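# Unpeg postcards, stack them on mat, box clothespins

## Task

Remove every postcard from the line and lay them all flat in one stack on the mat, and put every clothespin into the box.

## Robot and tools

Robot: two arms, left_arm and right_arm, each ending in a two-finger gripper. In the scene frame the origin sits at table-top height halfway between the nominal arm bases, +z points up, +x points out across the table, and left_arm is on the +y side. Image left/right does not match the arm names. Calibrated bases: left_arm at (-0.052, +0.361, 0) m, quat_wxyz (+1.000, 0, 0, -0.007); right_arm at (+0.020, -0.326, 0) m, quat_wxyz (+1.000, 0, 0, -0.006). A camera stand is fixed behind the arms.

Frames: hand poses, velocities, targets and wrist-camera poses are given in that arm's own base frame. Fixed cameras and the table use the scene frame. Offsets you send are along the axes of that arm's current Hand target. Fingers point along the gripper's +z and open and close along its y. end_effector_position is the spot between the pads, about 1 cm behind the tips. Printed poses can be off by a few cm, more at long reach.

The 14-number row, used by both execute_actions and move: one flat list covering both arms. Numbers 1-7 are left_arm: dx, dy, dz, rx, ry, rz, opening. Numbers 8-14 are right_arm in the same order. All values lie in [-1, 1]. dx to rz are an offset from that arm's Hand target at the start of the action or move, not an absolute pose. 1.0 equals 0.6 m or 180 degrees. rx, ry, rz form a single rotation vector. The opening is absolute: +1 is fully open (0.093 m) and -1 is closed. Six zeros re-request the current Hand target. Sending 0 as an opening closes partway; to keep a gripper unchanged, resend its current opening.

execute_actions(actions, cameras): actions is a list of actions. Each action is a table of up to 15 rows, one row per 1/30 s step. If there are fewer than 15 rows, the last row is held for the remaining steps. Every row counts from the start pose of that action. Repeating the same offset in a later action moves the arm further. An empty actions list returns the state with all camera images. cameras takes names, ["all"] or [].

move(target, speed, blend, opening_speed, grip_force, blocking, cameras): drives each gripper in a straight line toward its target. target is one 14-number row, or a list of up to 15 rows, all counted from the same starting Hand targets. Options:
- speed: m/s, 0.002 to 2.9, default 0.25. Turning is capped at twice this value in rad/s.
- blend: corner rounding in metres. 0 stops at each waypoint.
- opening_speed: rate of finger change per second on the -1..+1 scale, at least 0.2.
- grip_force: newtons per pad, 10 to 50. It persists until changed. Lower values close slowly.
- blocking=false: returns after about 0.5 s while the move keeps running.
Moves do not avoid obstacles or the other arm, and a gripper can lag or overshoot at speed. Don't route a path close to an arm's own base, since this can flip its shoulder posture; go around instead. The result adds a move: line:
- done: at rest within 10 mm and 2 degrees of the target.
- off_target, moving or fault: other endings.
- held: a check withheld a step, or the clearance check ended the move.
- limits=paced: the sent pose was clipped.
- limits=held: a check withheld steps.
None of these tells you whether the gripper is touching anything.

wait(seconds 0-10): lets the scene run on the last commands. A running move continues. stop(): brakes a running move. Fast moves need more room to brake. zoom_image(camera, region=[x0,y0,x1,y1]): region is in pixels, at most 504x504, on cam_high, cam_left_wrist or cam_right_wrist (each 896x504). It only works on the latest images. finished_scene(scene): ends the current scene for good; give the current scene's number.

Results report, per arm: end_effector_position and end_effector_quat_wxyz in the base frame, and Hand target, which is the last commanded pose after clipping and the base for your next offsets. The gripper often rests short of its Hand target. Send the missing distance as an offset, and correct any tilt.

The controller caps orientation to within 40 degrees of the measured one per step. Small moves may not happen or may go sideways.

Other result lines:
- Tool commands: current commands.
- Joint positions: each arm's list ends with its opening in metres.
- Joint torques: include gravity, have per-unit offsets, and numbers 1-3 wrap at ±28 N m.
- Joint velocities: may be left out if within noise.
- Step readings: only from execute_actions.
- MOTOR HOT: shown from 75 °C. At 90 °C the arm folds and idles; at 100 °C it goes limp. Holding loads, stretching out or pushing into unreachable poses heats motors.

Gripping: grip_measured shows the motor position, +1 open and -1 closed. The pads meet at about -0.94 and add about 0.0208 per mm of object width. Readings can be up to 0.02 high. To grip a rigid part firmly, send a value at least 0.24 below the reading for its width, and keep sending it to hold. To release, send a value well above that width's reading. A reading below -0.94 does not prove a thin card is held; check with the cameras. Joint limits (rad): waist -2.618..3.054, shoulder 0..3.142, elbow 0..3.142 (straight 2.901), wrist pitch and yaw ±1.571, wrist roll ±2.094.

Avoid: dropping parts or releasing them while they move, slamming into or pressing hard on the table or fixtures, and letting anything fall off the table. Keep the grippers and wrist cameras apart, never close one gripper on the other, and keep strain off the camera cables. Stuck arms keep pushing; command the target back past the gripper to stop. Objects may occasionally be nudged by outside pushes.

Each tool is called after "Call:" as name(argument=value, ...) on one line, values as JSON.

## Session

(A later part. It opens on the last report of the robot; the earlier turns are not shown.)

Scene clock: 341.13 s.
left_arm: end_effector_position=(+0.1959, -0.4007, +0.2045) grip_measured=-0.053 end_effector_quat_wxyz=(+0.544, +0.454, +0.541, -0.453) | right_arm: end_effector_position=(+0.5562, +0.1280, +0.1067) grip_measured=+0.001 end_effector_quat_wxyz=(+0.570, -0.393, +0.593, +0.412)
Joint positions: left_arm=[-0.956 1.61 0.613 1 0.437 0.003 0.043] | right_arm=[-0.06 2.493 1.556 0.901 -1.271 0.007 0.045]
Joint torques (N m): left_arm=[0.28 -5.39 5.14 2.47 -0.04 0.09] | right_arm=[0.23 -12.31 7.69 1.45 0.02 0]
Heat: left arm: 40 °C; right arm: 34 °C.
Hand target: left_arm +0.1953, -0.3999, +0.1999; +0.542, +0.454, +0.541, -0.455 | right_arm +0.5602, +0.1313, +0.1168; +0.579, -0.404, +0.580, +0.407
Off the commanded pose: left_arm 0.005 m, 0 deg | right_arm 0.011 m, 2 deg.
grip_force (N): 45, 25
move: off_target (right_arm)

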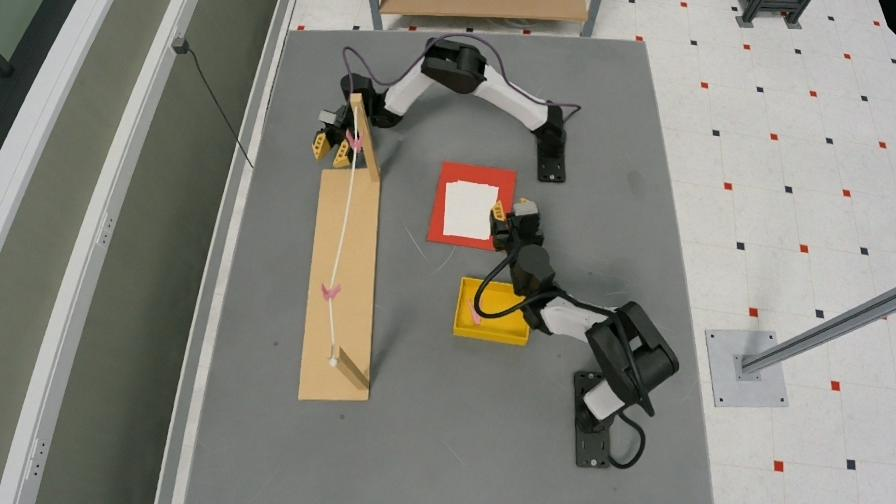

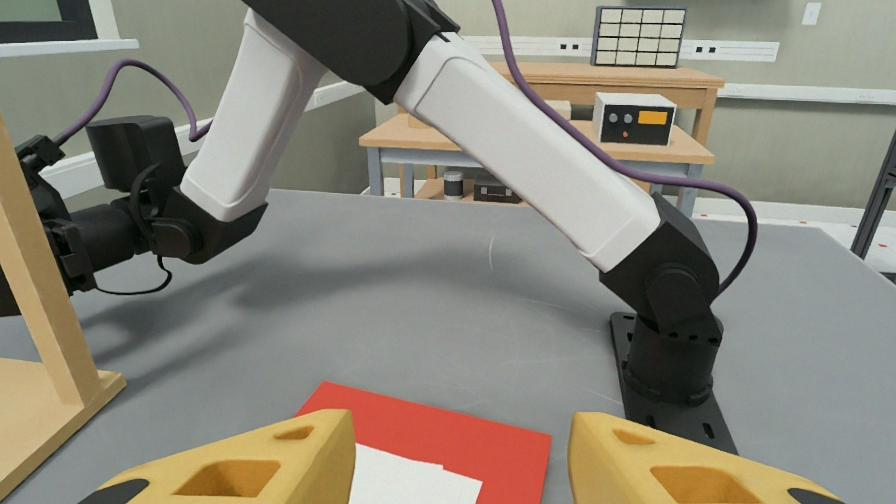

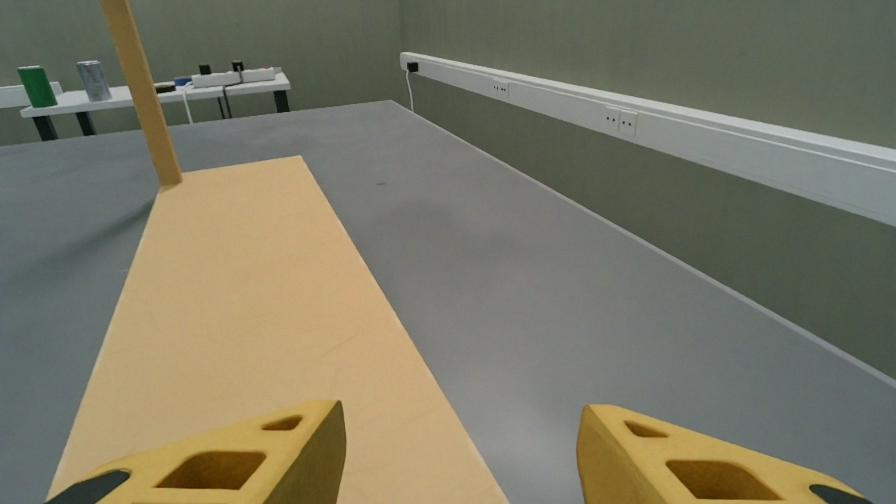

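Call:
move(target=[[-0.05,0.02,-0.1,0,0,0,-0.05, 0,0,-0.367,0,0,0,0.0],[-0.1667,0.0603,-0.294,-0.139,0,0,-0.05, -0.2217,0.2857,-0.3363,0.194,0,0,0.0],[-0.1667,0.0603,-0.294,-0.139,0,0,-0.05, -0.355,0.4523,-0.0243,0.389,0,0,0.0]], speed=[0.2,0.3,0.25], blend=[0.03,0.04,0], cameras=["all"])

Scene clock: 350.40 s.
left_arm: end_effector_position=(+0.1987, -0.2224, +0.2836) grip_measured=-0.053 end_effector_quat_wxyz=(+0.613, +0.333, +0.635, -0.331) | right_arm: end_effector_position=(+0.2987, +0.2094, +0.3111) grip_measured=+0.001 end_effector_quat_wxyz=(+0.692, -0.021, +0.721, -0.012)
Joint positions: left_arm=[-0.67 0.638 0.477 0.132 0.307 -0.003 0.043] | right_arm=[1.009 1.188 0.81 0.301 0.996 0.018 0.045]
Joint torques (N m): left_arm=[0.39 -1.13 10.24 2.19 -0.21 0.14] | right_arm=[-0.18 -3.29 9.43 1.91 0.16 -0.09]
Heat: left arm: 38 °C; right arm: 35 °C.
Hand target: left_arm +0.2004, -0.2198, +0.2995; +0.627, +0.326, +0.627, -0.327 | right_arm +0.3011, +0.2100, +0.3310; +0.705, +0.001, +0.709, +0.001
Off the commanded pose: left_arm 0.016 m, 2 deg | right_arm 0.020 m, 4 deg.
grip_force (N): 45, 25
move: off_target (left_arm, right_arm)

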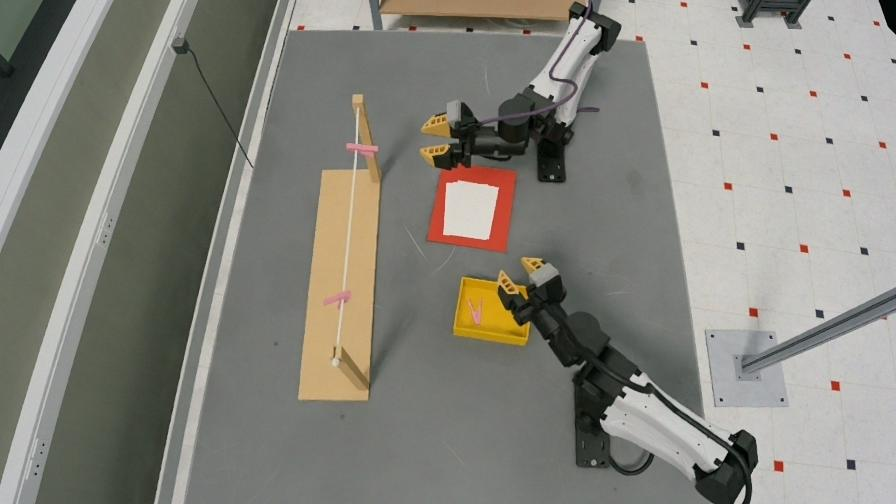

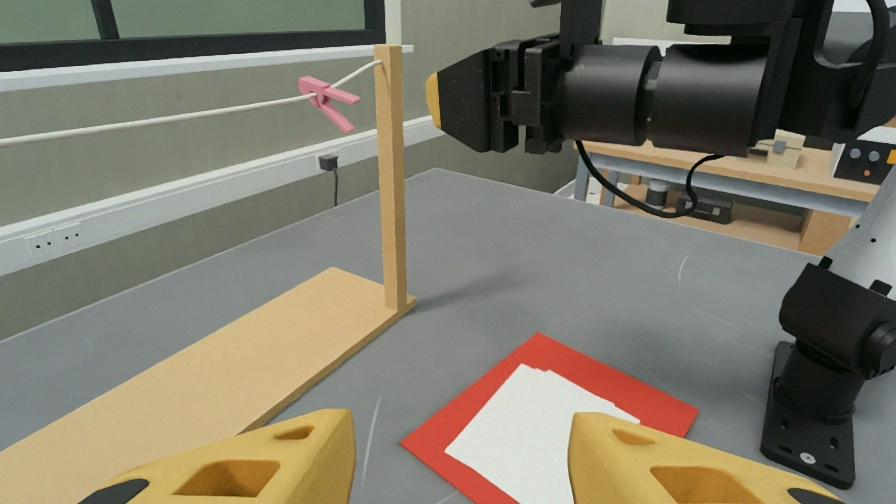

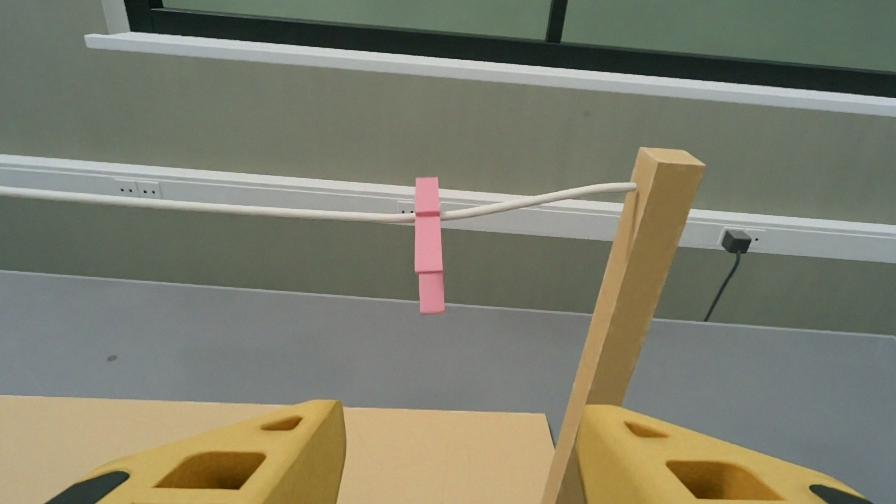

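Call:
move(target=[0,0,0,0,0,0,-0.05, 0.0983,0.0167,0.0567,0.0655,-0.0655,-0.497,-0.05], speed=0.3, cameras=["all"])

Call:
zoom_image(camera="cam_left_wrist", region=[200, 20, 500, 220])

Scene clock: 355.57 s.
left_arm: end_effector_position=(+0.1987, -0.2224, +0.2836) grip_measured=-0.053 end_effector_quat_wxyz=(+0.613, +0.333, +0.635, -0.331) | right_arm: end_effector_position=(+0.3362, +0.2230, +0.2640) grip_measured=-0.049 end_effector_quat_wxyz=(+0.545, -0.449, +0.435, -0.559)
Joint positions: left_arm=[-0.67 0.638 0.477 0.132 0.307 -0.003 0.043] | right_arm=[0.914 1.609 0.602 1.356 0.881 -1.872 0.043]
Joint torques (N m): left_arm=[0.38 -1.11 10.22 2.19 -0.22 0.13] | right_arm=[-0.79 -5.52 4.3 2.06 -0.22 -0.05]
Motor temperatures (°C): left_arm=[22 36 33 34 21 20 20] | right_arm=[19 33 28 31 21 21 19]
Heat: left arm: 36 °C; right arm: 33 °C.
Hand target: left_arm +0.2004, -0.2198, +0.2995; +0.627, +0.326, +0.627, -0.327 | right_arm +0.3349, +0.2201, +0.2721; +0.561, -0.431, +0.432, -0.560
Off the commanded pose: left_arm 0.016 m, 2 deg | right_arm 0.008 m, 3 deg.
grip_force (N): 45, 25
move: off_target (left_arm, right_arm)

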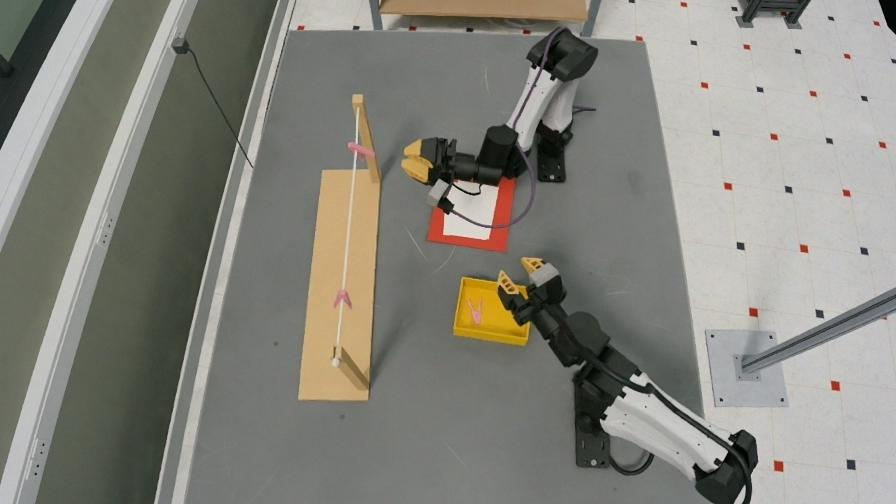

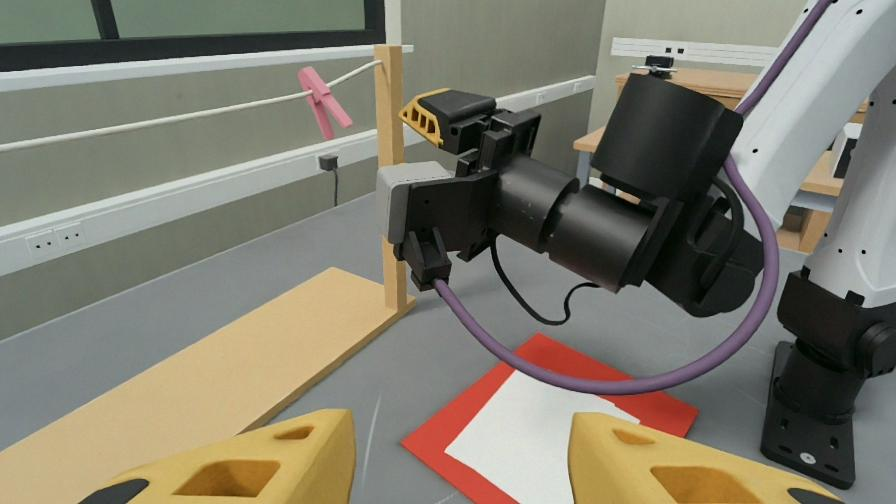

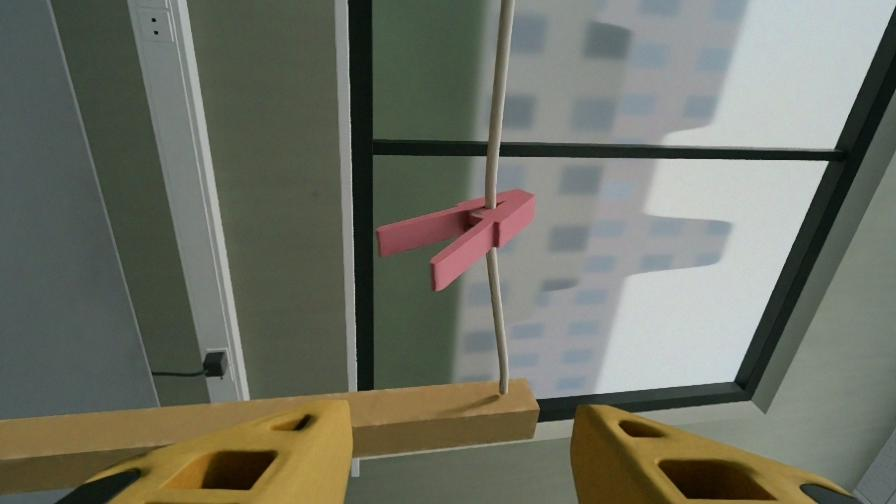

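Scaled by 1.680 from the camera's 896x504 image, which has a finer 1280x720 frame.

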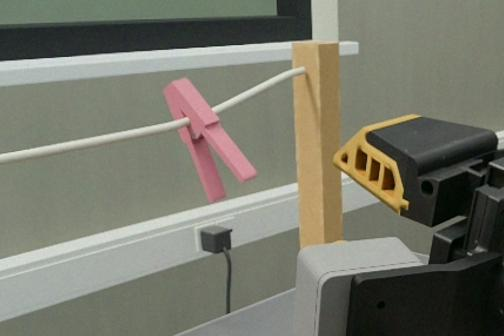

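Call:
wait(seconds=1.0, cameras=["all"])

Call:
zoom_image(camera="cam_left_wrist", region=[200, 20, 500, 220])

Scene clock: 357.00 s.
left_arm: end_effector_position=(+0.1987, -0.2224, +0.2836) grip_measured=-0.053 end_effector_quat_wxyz=(+0.613, +0.333, +0.635, -0.331) | right_arm: end_effector_position=(+0.3362, +0.2230, +0.2641) grip_measured=-0.049 end_effector_quat_wxyz=(+0.544, -0.449, +0.435, -0.559)
Joint positions: left_arm=[-0.67 0.638 0.477 0.132 0.307 -0.003 0.043] | right_arm=[0.914 1.609 0.602 1.357 0.881 -1.873 0.043]
Joint torques (N m): left_arm=[0.39 -1.13 10.25 2.19 -0.21 0.14] | right_arm=[-0.7 -5.5 4.18 2.07 -0.21 -0.09]
Heat: left arm: 36 °C; right arm: 33 °C.
Hand target: left_arm +0.2004, -0.2198, +0.2995; +0.627, +0.326, +0.627, -0.327 | right_arm +0.3349, +0.2201, +0.2721; +0.561, -0.431, +0.432, -0.560
Tool commands: left_gripper/opening=-0.05 right_gripper/opening=-0.05
Off the commanded pose: left_arm 0.016 m, 2 deg | right_arm 0.008 m, 3 deg.
grip_force (N): 45, 25
wait: 1.00 s; at rest from the start

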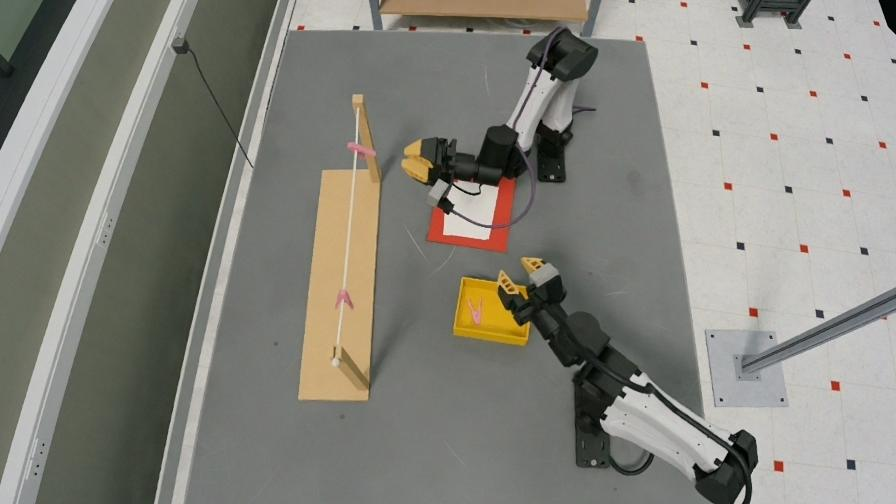

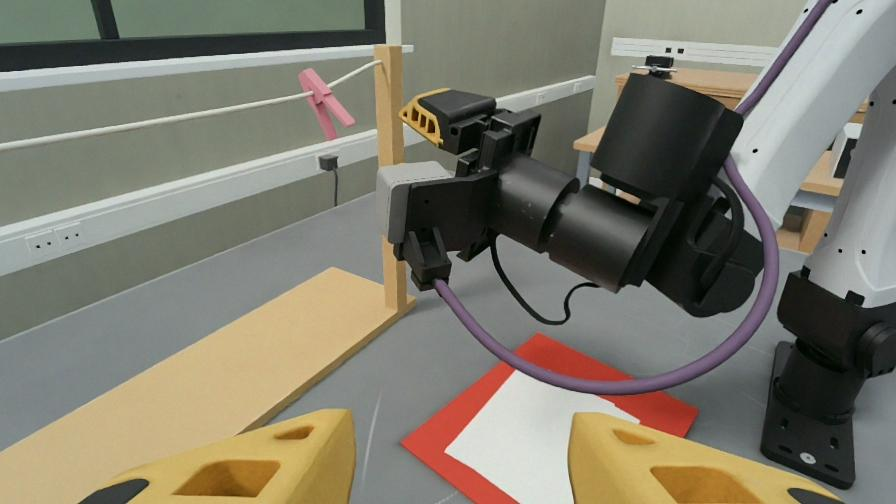

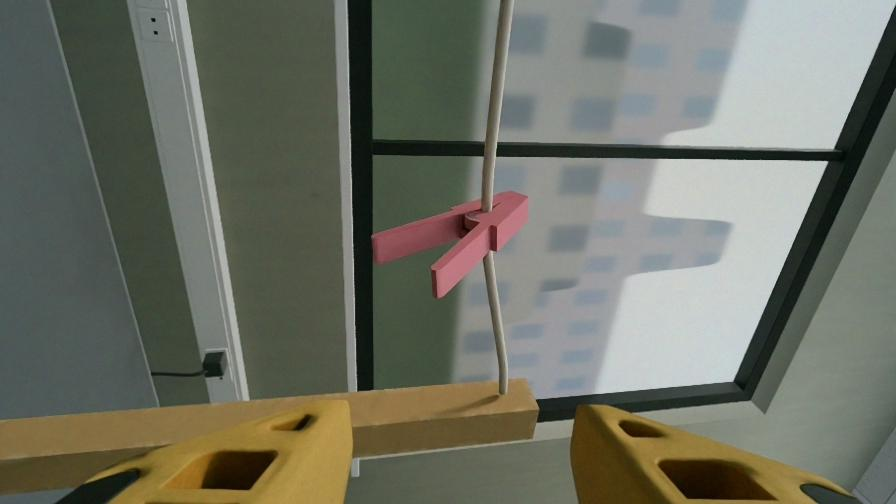

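Scaled by 1.680 from the camera's 896x504 image, which has a finer 1280x720 frame.

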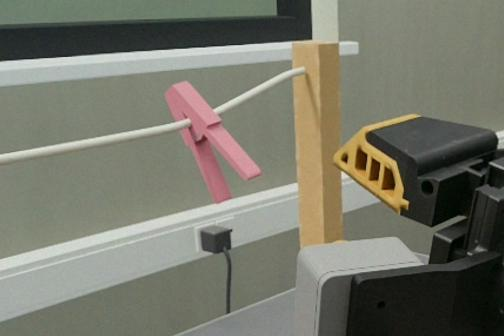

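Call:
move(target=[0,0,0,0,0,0,-0.05, 0.0017,0.0268,0.1417,0,0,0,0.1], speed=0.12, cameras=["cam_left_wrist","cam_right_wrist"])

Call:
zoom_image(camera="cam_left_wrist", region=[200, 20, 500, 220])

Scene clock: 359.63 s.
left_arm: end_effector_position=(+0.1987, -0.2224, +0.2836) grip_measured=-0.053 end_effector_quat_wxyz=(+0.613, +0.333, +0.635, -0.331) | right_arm: end_effector_position=(+0.4181, +0.2156, +0.2627) grip_measured=+0.098 end_effector_quat_wxyz=(+0.538, -0.451, +0.434, -0.565)
Joint positions: left_arm=[-0.67 0.638 0.477 0.132 0.307 -0.003 0.043] | right_arm=[0.706 1.773 0.811 1.247 0.691 -1.799 0.05]
Joint torques (N m): left_arm=[0.39 -1.11 10.24 2.19 -0.21 0.14] | right_arm=[-0.28 -7.34 7.73 1.79 -0.17 0.2]
Heat: left arm: 36 °C; right arm: 32 °C.
Hand target: left_arm +0.2004, -0.2198, +0.2995; +0.627, +0.326, +0.627, -0.327 | right_arm +0.4212, +0.2190, +0.2780; +0.560, -0.431, +0.432, -0.560
Off the commanded pose: left_arm 0.016 m, 2 deg | right_arm 0.016 m, 4 deg.
grip_force (N): 45, 25
move: off_target (left_arm, right_arm)
Images, in order (width x height): cam_left_wrist 896x504, cam_right_wrist 896x504.

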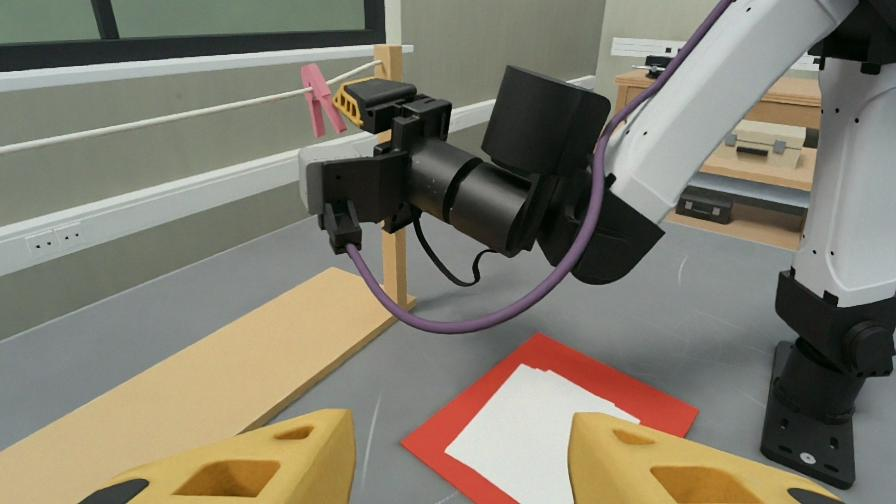

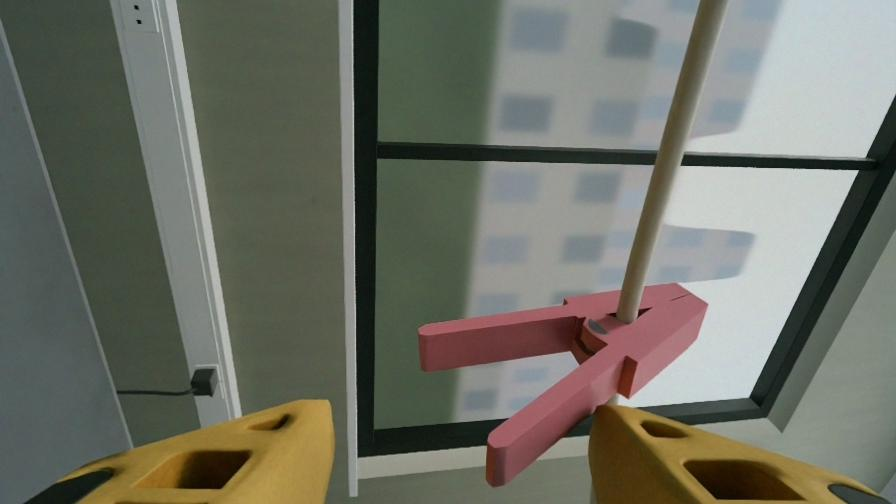

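Scaled by 1.680 from the camera's 896x504 image, which has a finer 1280x720 frame.

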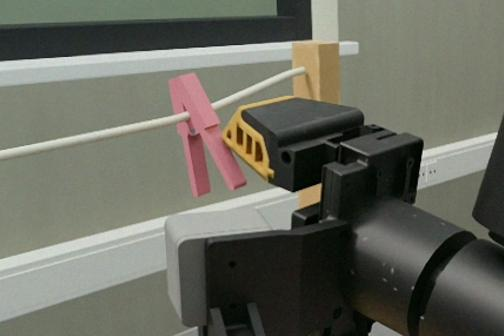

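Call:
move(target=[0,0,0,0,0,0,-0.05, -0.0067,-0.1217,-0.0037,0,0,0,0.1], speed=0.12, cameras=["cam_left_wrist","cam_right_wrist"])

Call:
zoom_image(camera="cam_left_wrist", region=[200, 0, 500, 200])

Scene clock: 364.07 s.
left_arm: end_effector_position=(+0.1987, -0.2224, +0.2836) grip_measured=-0.053 end_effector_quat_wxyz=(+0.613, +0.333, +0.635, -0.331) | right_arm: end_effector_position=(+0.4045, +0.2257, +0.3224) grip_measured=+0.098 end_effector_quat_wxyz=(+0.542, -0.457, +0.432, -0.557)
Joint positions: left_arm=[-0.67 0.638 0.477 0.132 0.307 -0.003 0.043] | right_arm=[0.75 1.608 0.914 0.974 0.715 -1.799 0.05]
Joint torques (N m): left_arm=[0.38 -1.13 10.24 2.19 -0.22 0.14] | right_arm=[0.03 -9.55 8.39 1.73 0.05 -0.03]
Heat: left arm: 35 °C; right arm: 32 °C.
Hand target: left_arm +0.2004, -0.2198, +0.2995; +0.627, +0.326, +0.627, -0.327 | right_arm +0.4004, +0.2228, +0.3482; +0.560, -0.431, +0.432, -0.560
Off the commanded pose: left_arm 0.016 m, 2 deg | right_arm 0.026 m, 4 deg.
grip_force (N): 45, 25
move: off_target (left_arm, right_arm)
Images, in order (width x height): cam_left_wrist 896x504, cam_right_wrist 896x504.

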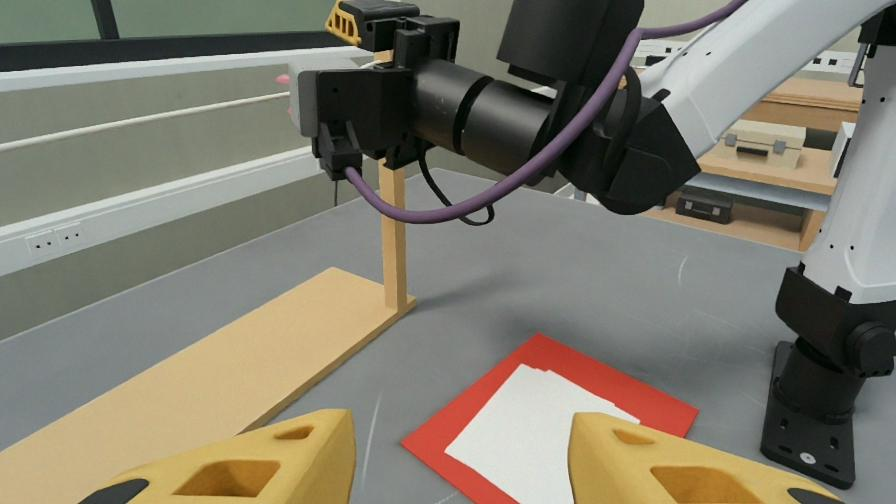

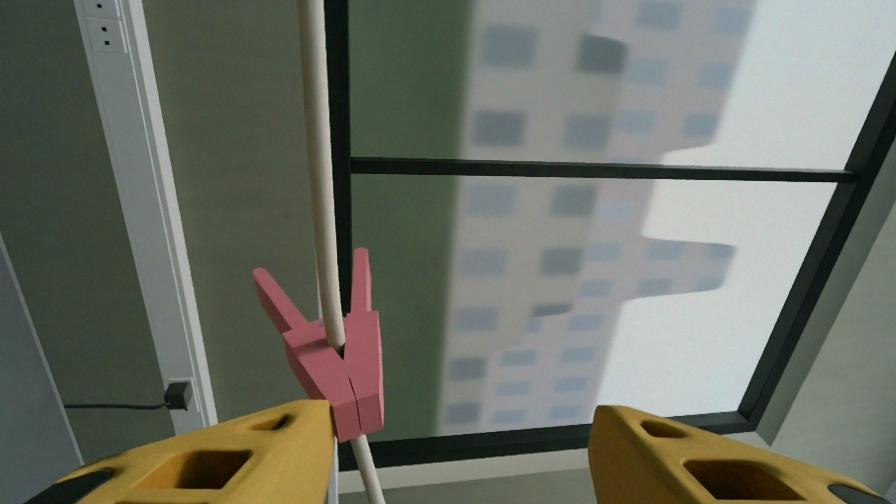

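Scaled by 1.680 from the camera's 896x504 image, which has a finer 1280x720 frame.

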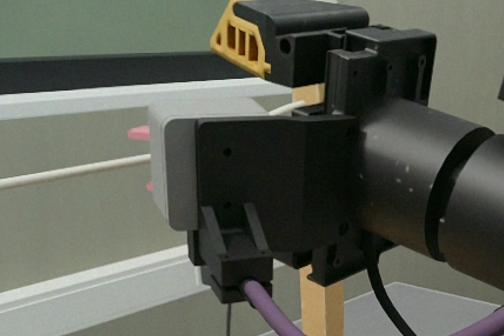

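Call:
move(target=[[0,0,0,0,0,0,-0.05, 0.0083,-0.0433,0.0185,0,0,0,0.1],[0,0,0,0,0,0,-0.05, 0.0083,-0.0237,0.0788,0,0,0,0.1],[0,0,0,0,0,0,-0.05, 0.0083,-0.0678,-0.0595,0,0,0,0.1]], speed=[0.08,0.08,0.2], blend=[0.003,0.003,0], cameras=["cam_left_wrist","cam_right_wrist"])

Call:
zoom_image(camera="cam_left_wrist", region=[200, 0, 500, 200])

Scene clock: 369.87 s.
left_arm: end_effector_position=(+0.1987, -0.2224, +0.2836) grip_measured=-0.053 end_effector_quat_wxyz=(+0.613, +0.333, +0.635, -0.331) | right_arm: end_effector_position=(+0.3609, +0.2245, +0.3679) grip_measured=+0.098 end_effector_quat_wxyz=(+0.552, -0.448, +0.431, -0.556)
Joint positions: left_arm=[-0.67 0.638 0.477 0.132 0.307 -0.003 0.043] | right_arm=[0.845 1.436 0.915 0.854 0.801 -1.838 0.05]
Joint torques (N m): left_arm=[0.38 -1.14 10.22 2.19 -0.21 0.14] | right_arm=[-0.03 -7.79 5.3 1.83 0.06 -0.06]
Heat: left arm: 35 °C; right arm: 32 °C.
Hand target: left_arm +0.2004, -0.2198, +0.2995; +0.627, +0.326, +0.627, -0.327 | right_arm +0.3556, +0.2178, +0.3783; +0.560, -0.431, +0.432, -0.560
Off the commanded pose: left_arm 0.016 m, 2 deg | right_arm 0.014 m, 2 deg.
grip_force (N): 45, 25
move: off_target (left_arm, right_arm)
Images, in order (width x height): cam_left_wrist 896x504, cam_right_wrist 896x504.

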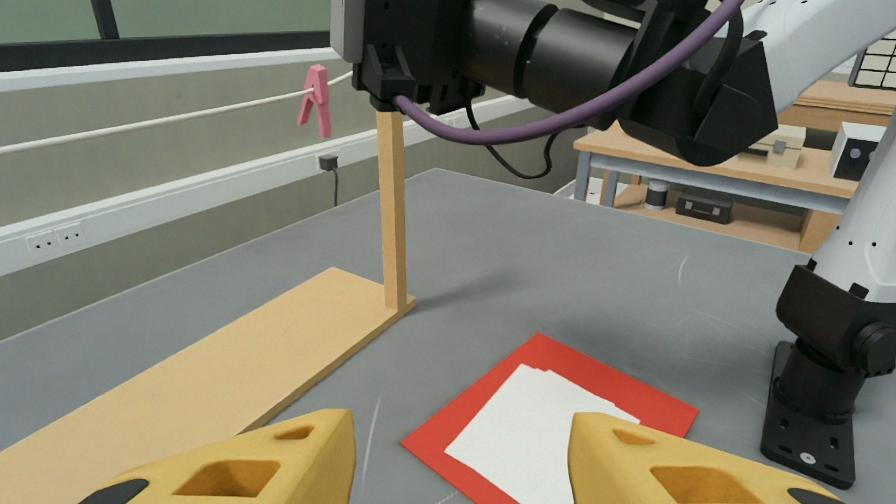

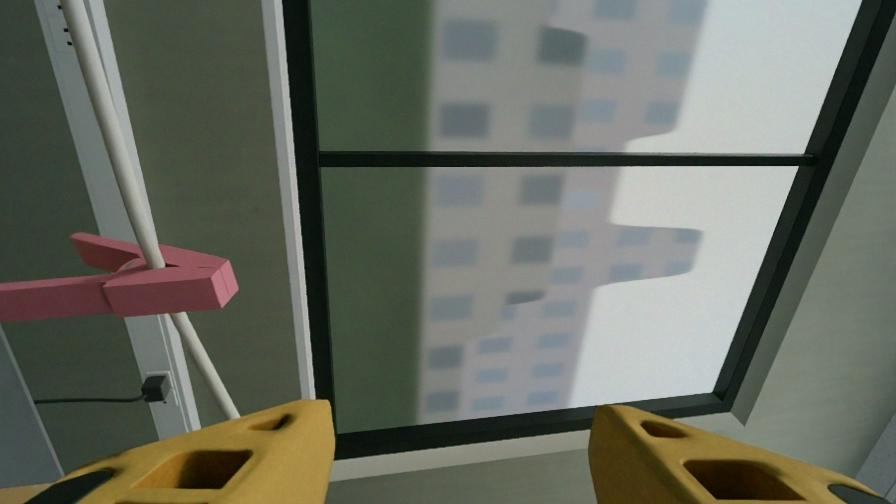

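Scaled by 1.680 from the camera's 896x504 image, which has a finer 1280x720 frame.

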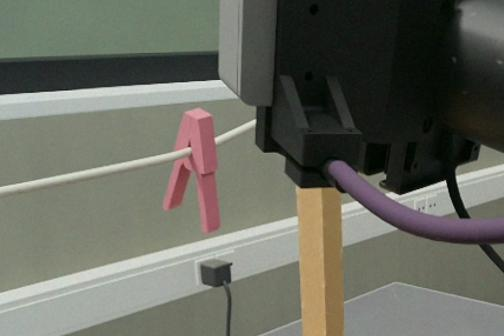

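Call:
move(target=[[0,0,0,0,0,0,-0.05, 0.0055,0.0588,0.0695,0,0,0,0.08],[0,0,0,0,0,0,-0.05, 0.0055,0.0748,0.1292,0,0,0,0.08],[0,0,0,0,0,0,-0.05, 0.0055,0.0277,-0.0343,0,0,0,0.08],[0,0,0,0,0,0,-0.05, 0.0055,0.1718,-0.0557,0.0667,0,0,0.08]], speed=[0.15,0.07,0.3,0.3], blend=[0.004,0.002,0.02,0], cameras=["cam_left_wrist","cam_right_wrist"])

Call:
zoom_image(camera="cam_left_wrist", region=[200, 0, 500, 200])

Scene clock: 376.80 s.
left_arm: end_effector_position=(+0.1987, -0.2224, +0.2836) grip_measured=-0.053 end_effector_quat_wxyz=(+0.613, +0.333, +0.635, -0.331) | right_arm: end_effector_position=(+0.3536, +0.2194, +0.2467) grip_measured=+0.081 end_effector_quat_wxyz=(+0.549, -0.462, +0.405, -0.567)
Joint positions: left_arm=[-0.67 0.638 0.477 0.132 0.307 -0.003 0.043] | right_arm=[0.837 1.703 0.58 1.467 0.758 -1.895 0.049]
Joint torques (N m): left_arm=[0.4 -1.14 10.24 2.19 -0.21 0.14] | right_arm=[-0.53 -7.08 5.07 2.47 -0.17 -0.05]
Heat: left arm: 35 °C; right arm: 31 °C.
Hand target: left_arm +0.2004, -0.2198, +0.2995; +0.627, +0.326, +0.627, -0.327 | right_arm +0.3495, +0.2148, +0.2702; +0.602, -0.370, +0.372, -0.602
Off the commanded pose: left_arm 0.016 m, 2 deg | right_arm 0.024 m, 13 deg.
joint sent to its limit (right arm) — joint 4 (wrist pitch), upper limit. The joint targets are off in orientation, not in position.
grip_force (N): 45, 25
move: off_target (left_arm, right_arm)
Images, in order (width x height): cam_left_wrist 896x504, cam_right_wrist 896x504.

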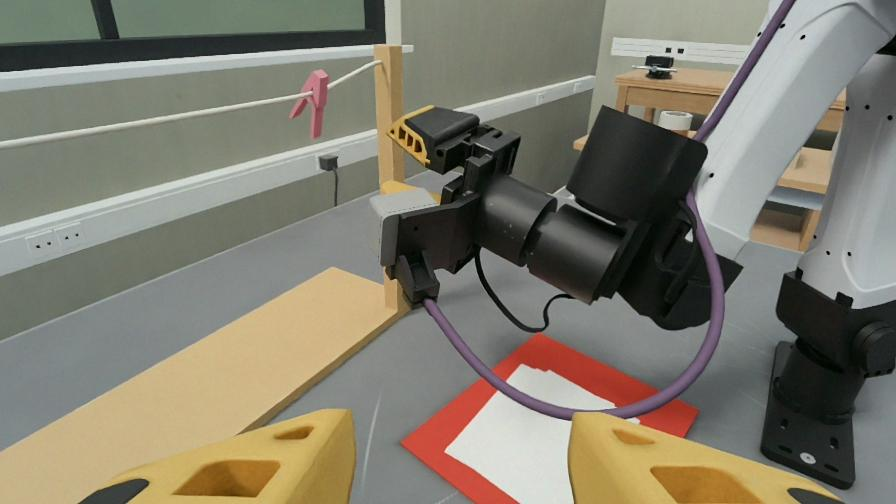

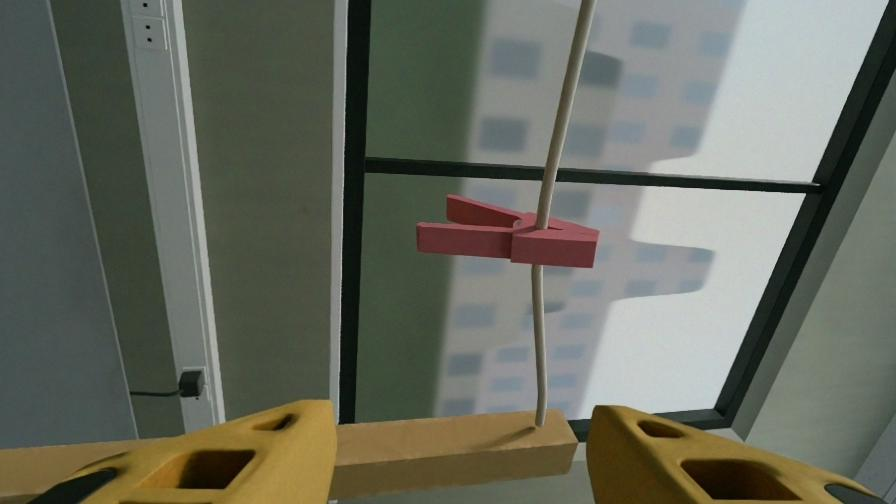

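Scaled by 1.680 from the camera's 896x504 image, which has a finer 1280x720 frame.

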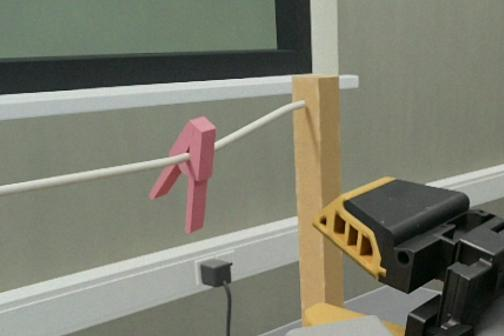

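Call:
move(target=[[0,0,0,0,0,0,-0.05, 0.2,-0.0832,-0.1633,-0.0667,0,0,0.08],[0.0458,0.2072,0.4805,0.0549,-0.055,-0.0048,0.05, 0.2,-0.0832,-0.1633,-0.0667,0,0,0.08]], speed=[0.3,0.3], blend=[0.05,0], cameras=["all"])

Call:
zoom_image(camera="cam_left_wrist", region=[300, 100, 700, 504])

Scene clock: 381.50 s.
left_arm: end_effector_position=(+0.4632, -0.3840, +0.2639) grip_measured=+0.047 end_effector_quat_wxyz=(+0.635, +0.344, +0.556, -0.410) | right_arm: end_effector_position=(+0.2405, +0.0966, +0.2624) grip_measured=+0.081 end_effector_quat_wxyz=(+0.548, -0.446, +0.426, -0.564)
Joint positions: left_arm=[-0.537 2.117 1.416 0.875 0.583 -0.116 0.047] | right_arm=[0.891 0.688 0.102 0.954 0.848 -1.889 0.049]
Joint torques (N m): left_arm=[0.49 -9.91 9.39 2.31 -0.1 0.1] | right_arm=[-0.23 -0.65 6.72 1.63 0 0.21]
Heat: left arm: 36 °C; right arm: 31 °C.
Hand target: left_arm +0.4675, -0.3848, +0.2724; +0.646, +0.345, +0.542, -0.412 | right_arm +0.2395, +0.0948, +0.2704; +0.560, -0.431, +0.432, -0.560
Off the commanded pose: left_arm 0.009 m, 2 deg | right_arm 0.008 m, 2 deg.
grip_force (N): 45, 25
move: done

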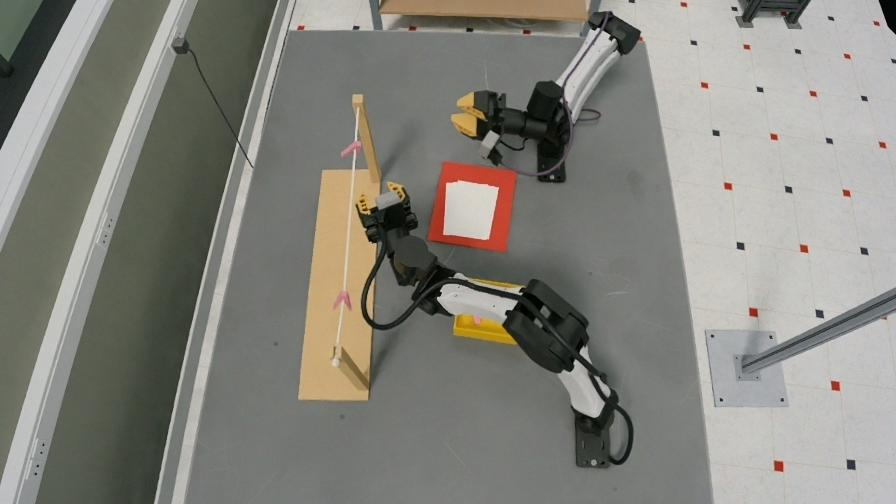

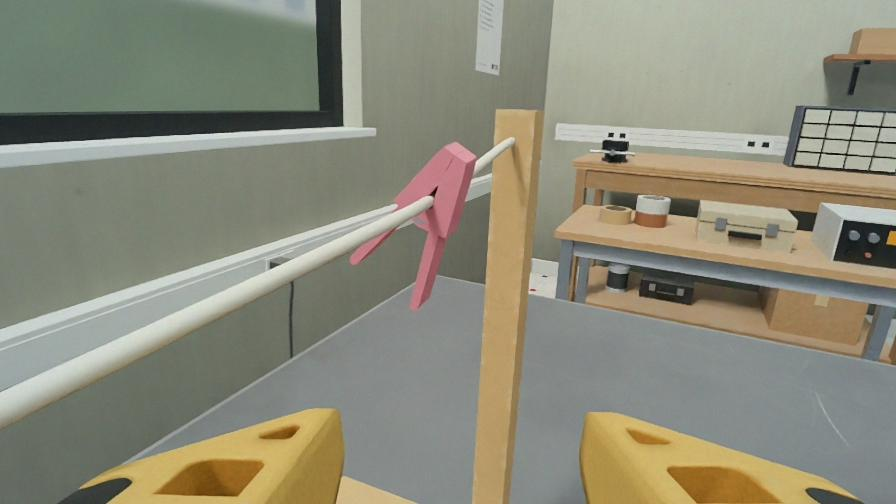

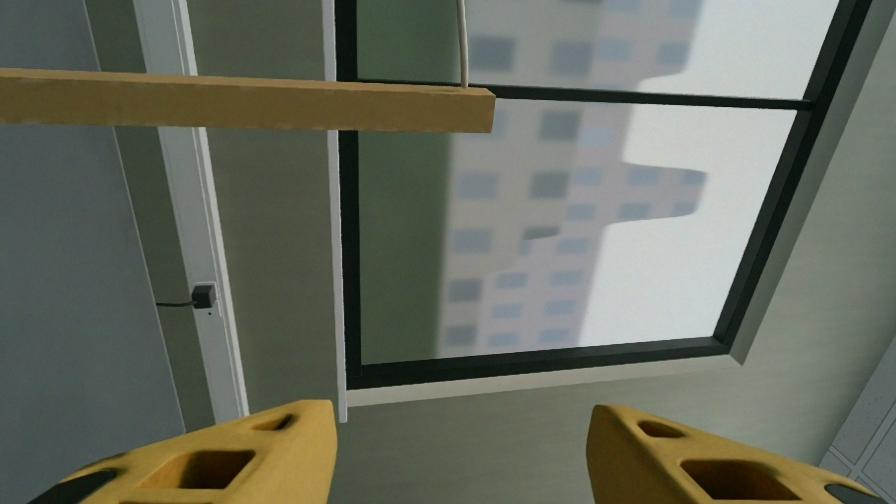

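Scaled by 1.248 from the camera's 896x504 image, which has a finer 1280x720 frame.

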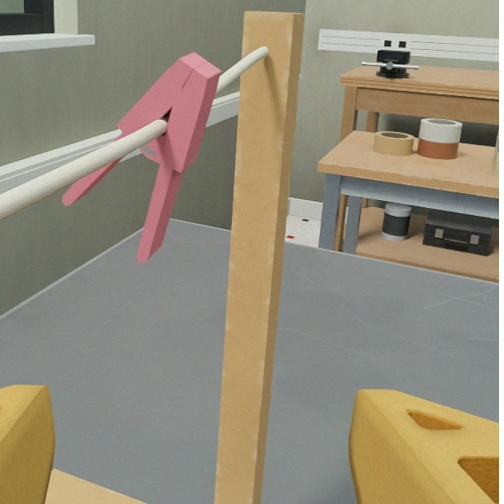

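Call:
move(target=[0.0412,0.0388,0.0683,0.0128,-0.0607,0.1475,0.05, 0,0,0,0,0,0,0.08], speed=0.15, cameras=["cam_left_wrist","cam_right_wrist"])

Call:
zoom_image(camera="cam_left_wrist", region=[250, 100, 654, 504])

Scene clock: 386.37 s.
left_arm: end_effector_position=(+0.5048, -0.4165, +0.2513) grip_measured=+0.047 end_effector_quat_wxyz=(+0.754, +0.431, +0.394, -0.301) | right_arm: end_effector_position=(+0.2405, +0.0966, +0.2624) grip_measured=+0.081 end_effector_quat_wxyz=(+0.548, -0.446, +0.426, -0.564)
Joint positions: left_arm=[-0.537 2.471 1.782 1.095 0.631 0.202 0.047] | right_arm=[0.891 0.688 0.102 0.954 0.848 -1.889 0.049]
Joint torques (N m): left_arm=[0.59 -11.64 9.2 2.01 -0.2 0.21] | right_arm=[-0.28 -0.64 6.78 1.6 -0.03 0.17]
Heat: left arm: 36 °C; right arm: 31 °C.
Hand target: left_arm +0.5075, -0.4154, +0.2550; +0.765, +0.432, +0.377, -0.294 | right_arm +0.2395, +0.0948, +0.2704; +0.560, -0.431, +0.432, -0.560
Off the commanded pose: left_arm 0.005 m, 2 deg | right_arm 0.008 m, 2 deg.
grip_force (N): 45, 25
move: done
Images, in order (width x height): cam_left_wrist 896x504, cam_right_wrist 896x504.

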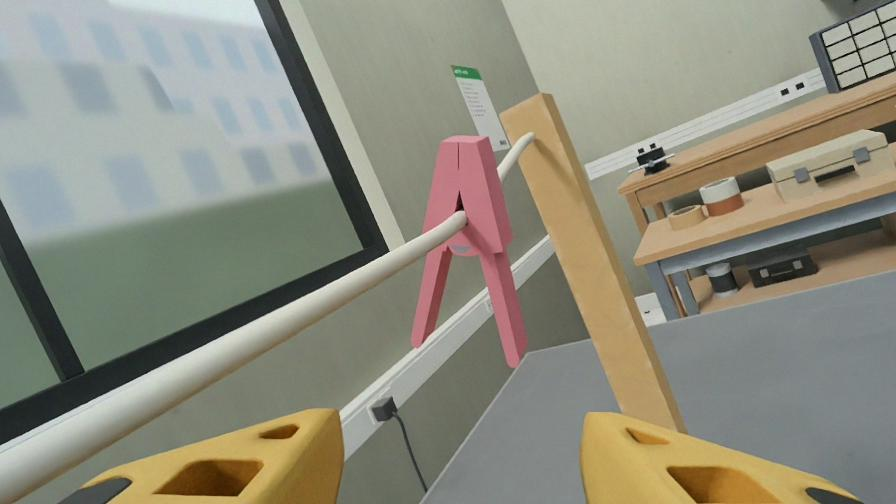

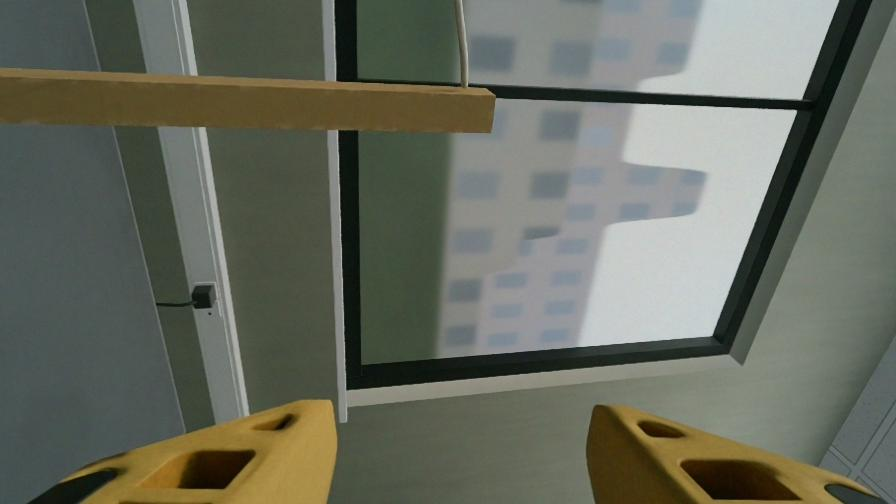

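Scaled by 1.248 from the camera's 896x504 image, which has a finer 1280x720 frame.

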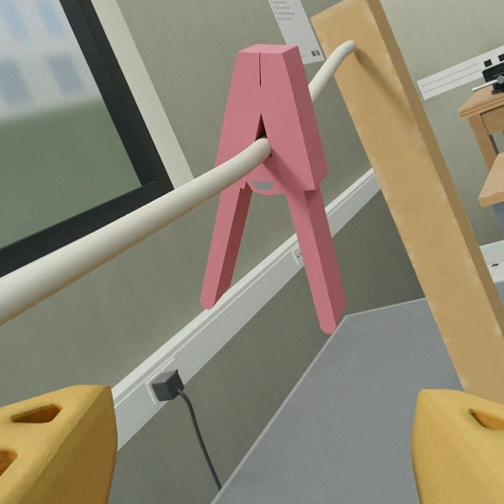

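Call:
move(target=[0.0167,-0.005,0.0883,0,0,0,0.05, 0,0,0,0,0,0,0.08], speed=0.08, cameras=["cam_left_wrist","cam_high"])

Scene clock: 388.30 s.
left_arm: end_effector_position=(+0.5225, -0.4629, +0.2668) grip_measured=+0.047 end_effector_quat_wxyz=(+0.761, +0.435, +0.376, -0.301) | right_arm: end_effector_position=(+0.2405, +0.0966, +0.2624) grip_measured=+0.081 end_effector_quat_wxyz=(+0.548, -0.446, +0.426, -0.564)
Joint positions: left_arm=[-0.588 2.648 2.17 0.904 0.603 0.231 0.047] | right_arm=[0.891 0.688 0.102 0.954 0.848 -1.889 0.049]
Joint torques (N m): left_arm=[0.02 -12.59 9.72 1.61 -0.38 0.21] | right_arm=[-0.23 -0.8 6.84 1.59 -0.02 0.22]
Heat: left arm: 36 °C; right arm: 31 °C.
Hand target: left_arm +0.5278, -0.4647, +0.2635; +0.765, +0.432, +0.377, -0.294 | right_arm +0.2395, +0.0948, +0.2704; +0.560, -0.431, +0.432, -0.560
Off the commanded pose: left_arm 0.006 m, 1 deg | right_arm 0.008 m, 2 deg.
grip_force (N): 45, 25
move: done
Images, in order (width x height): cam_high 896x504, cam_left_wrist 896x504.

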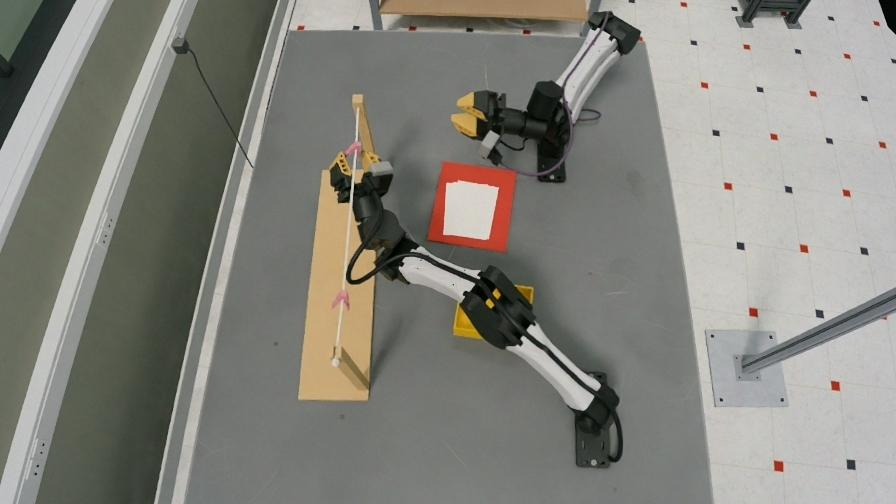

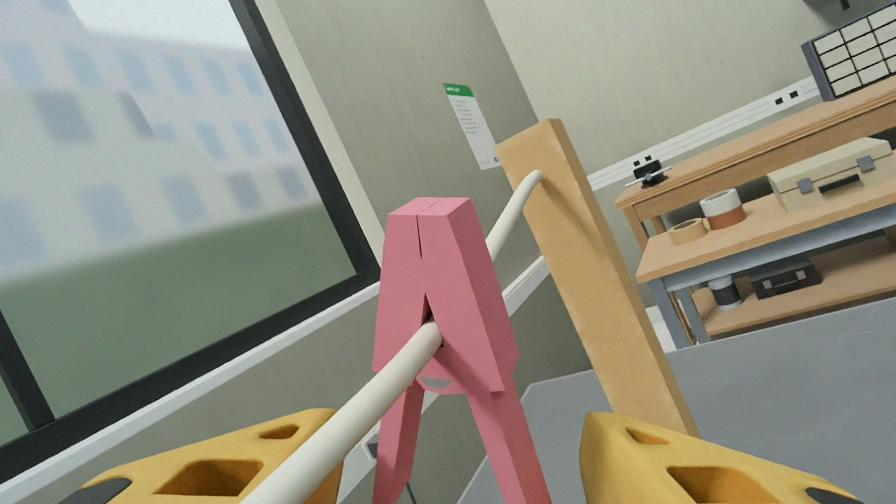

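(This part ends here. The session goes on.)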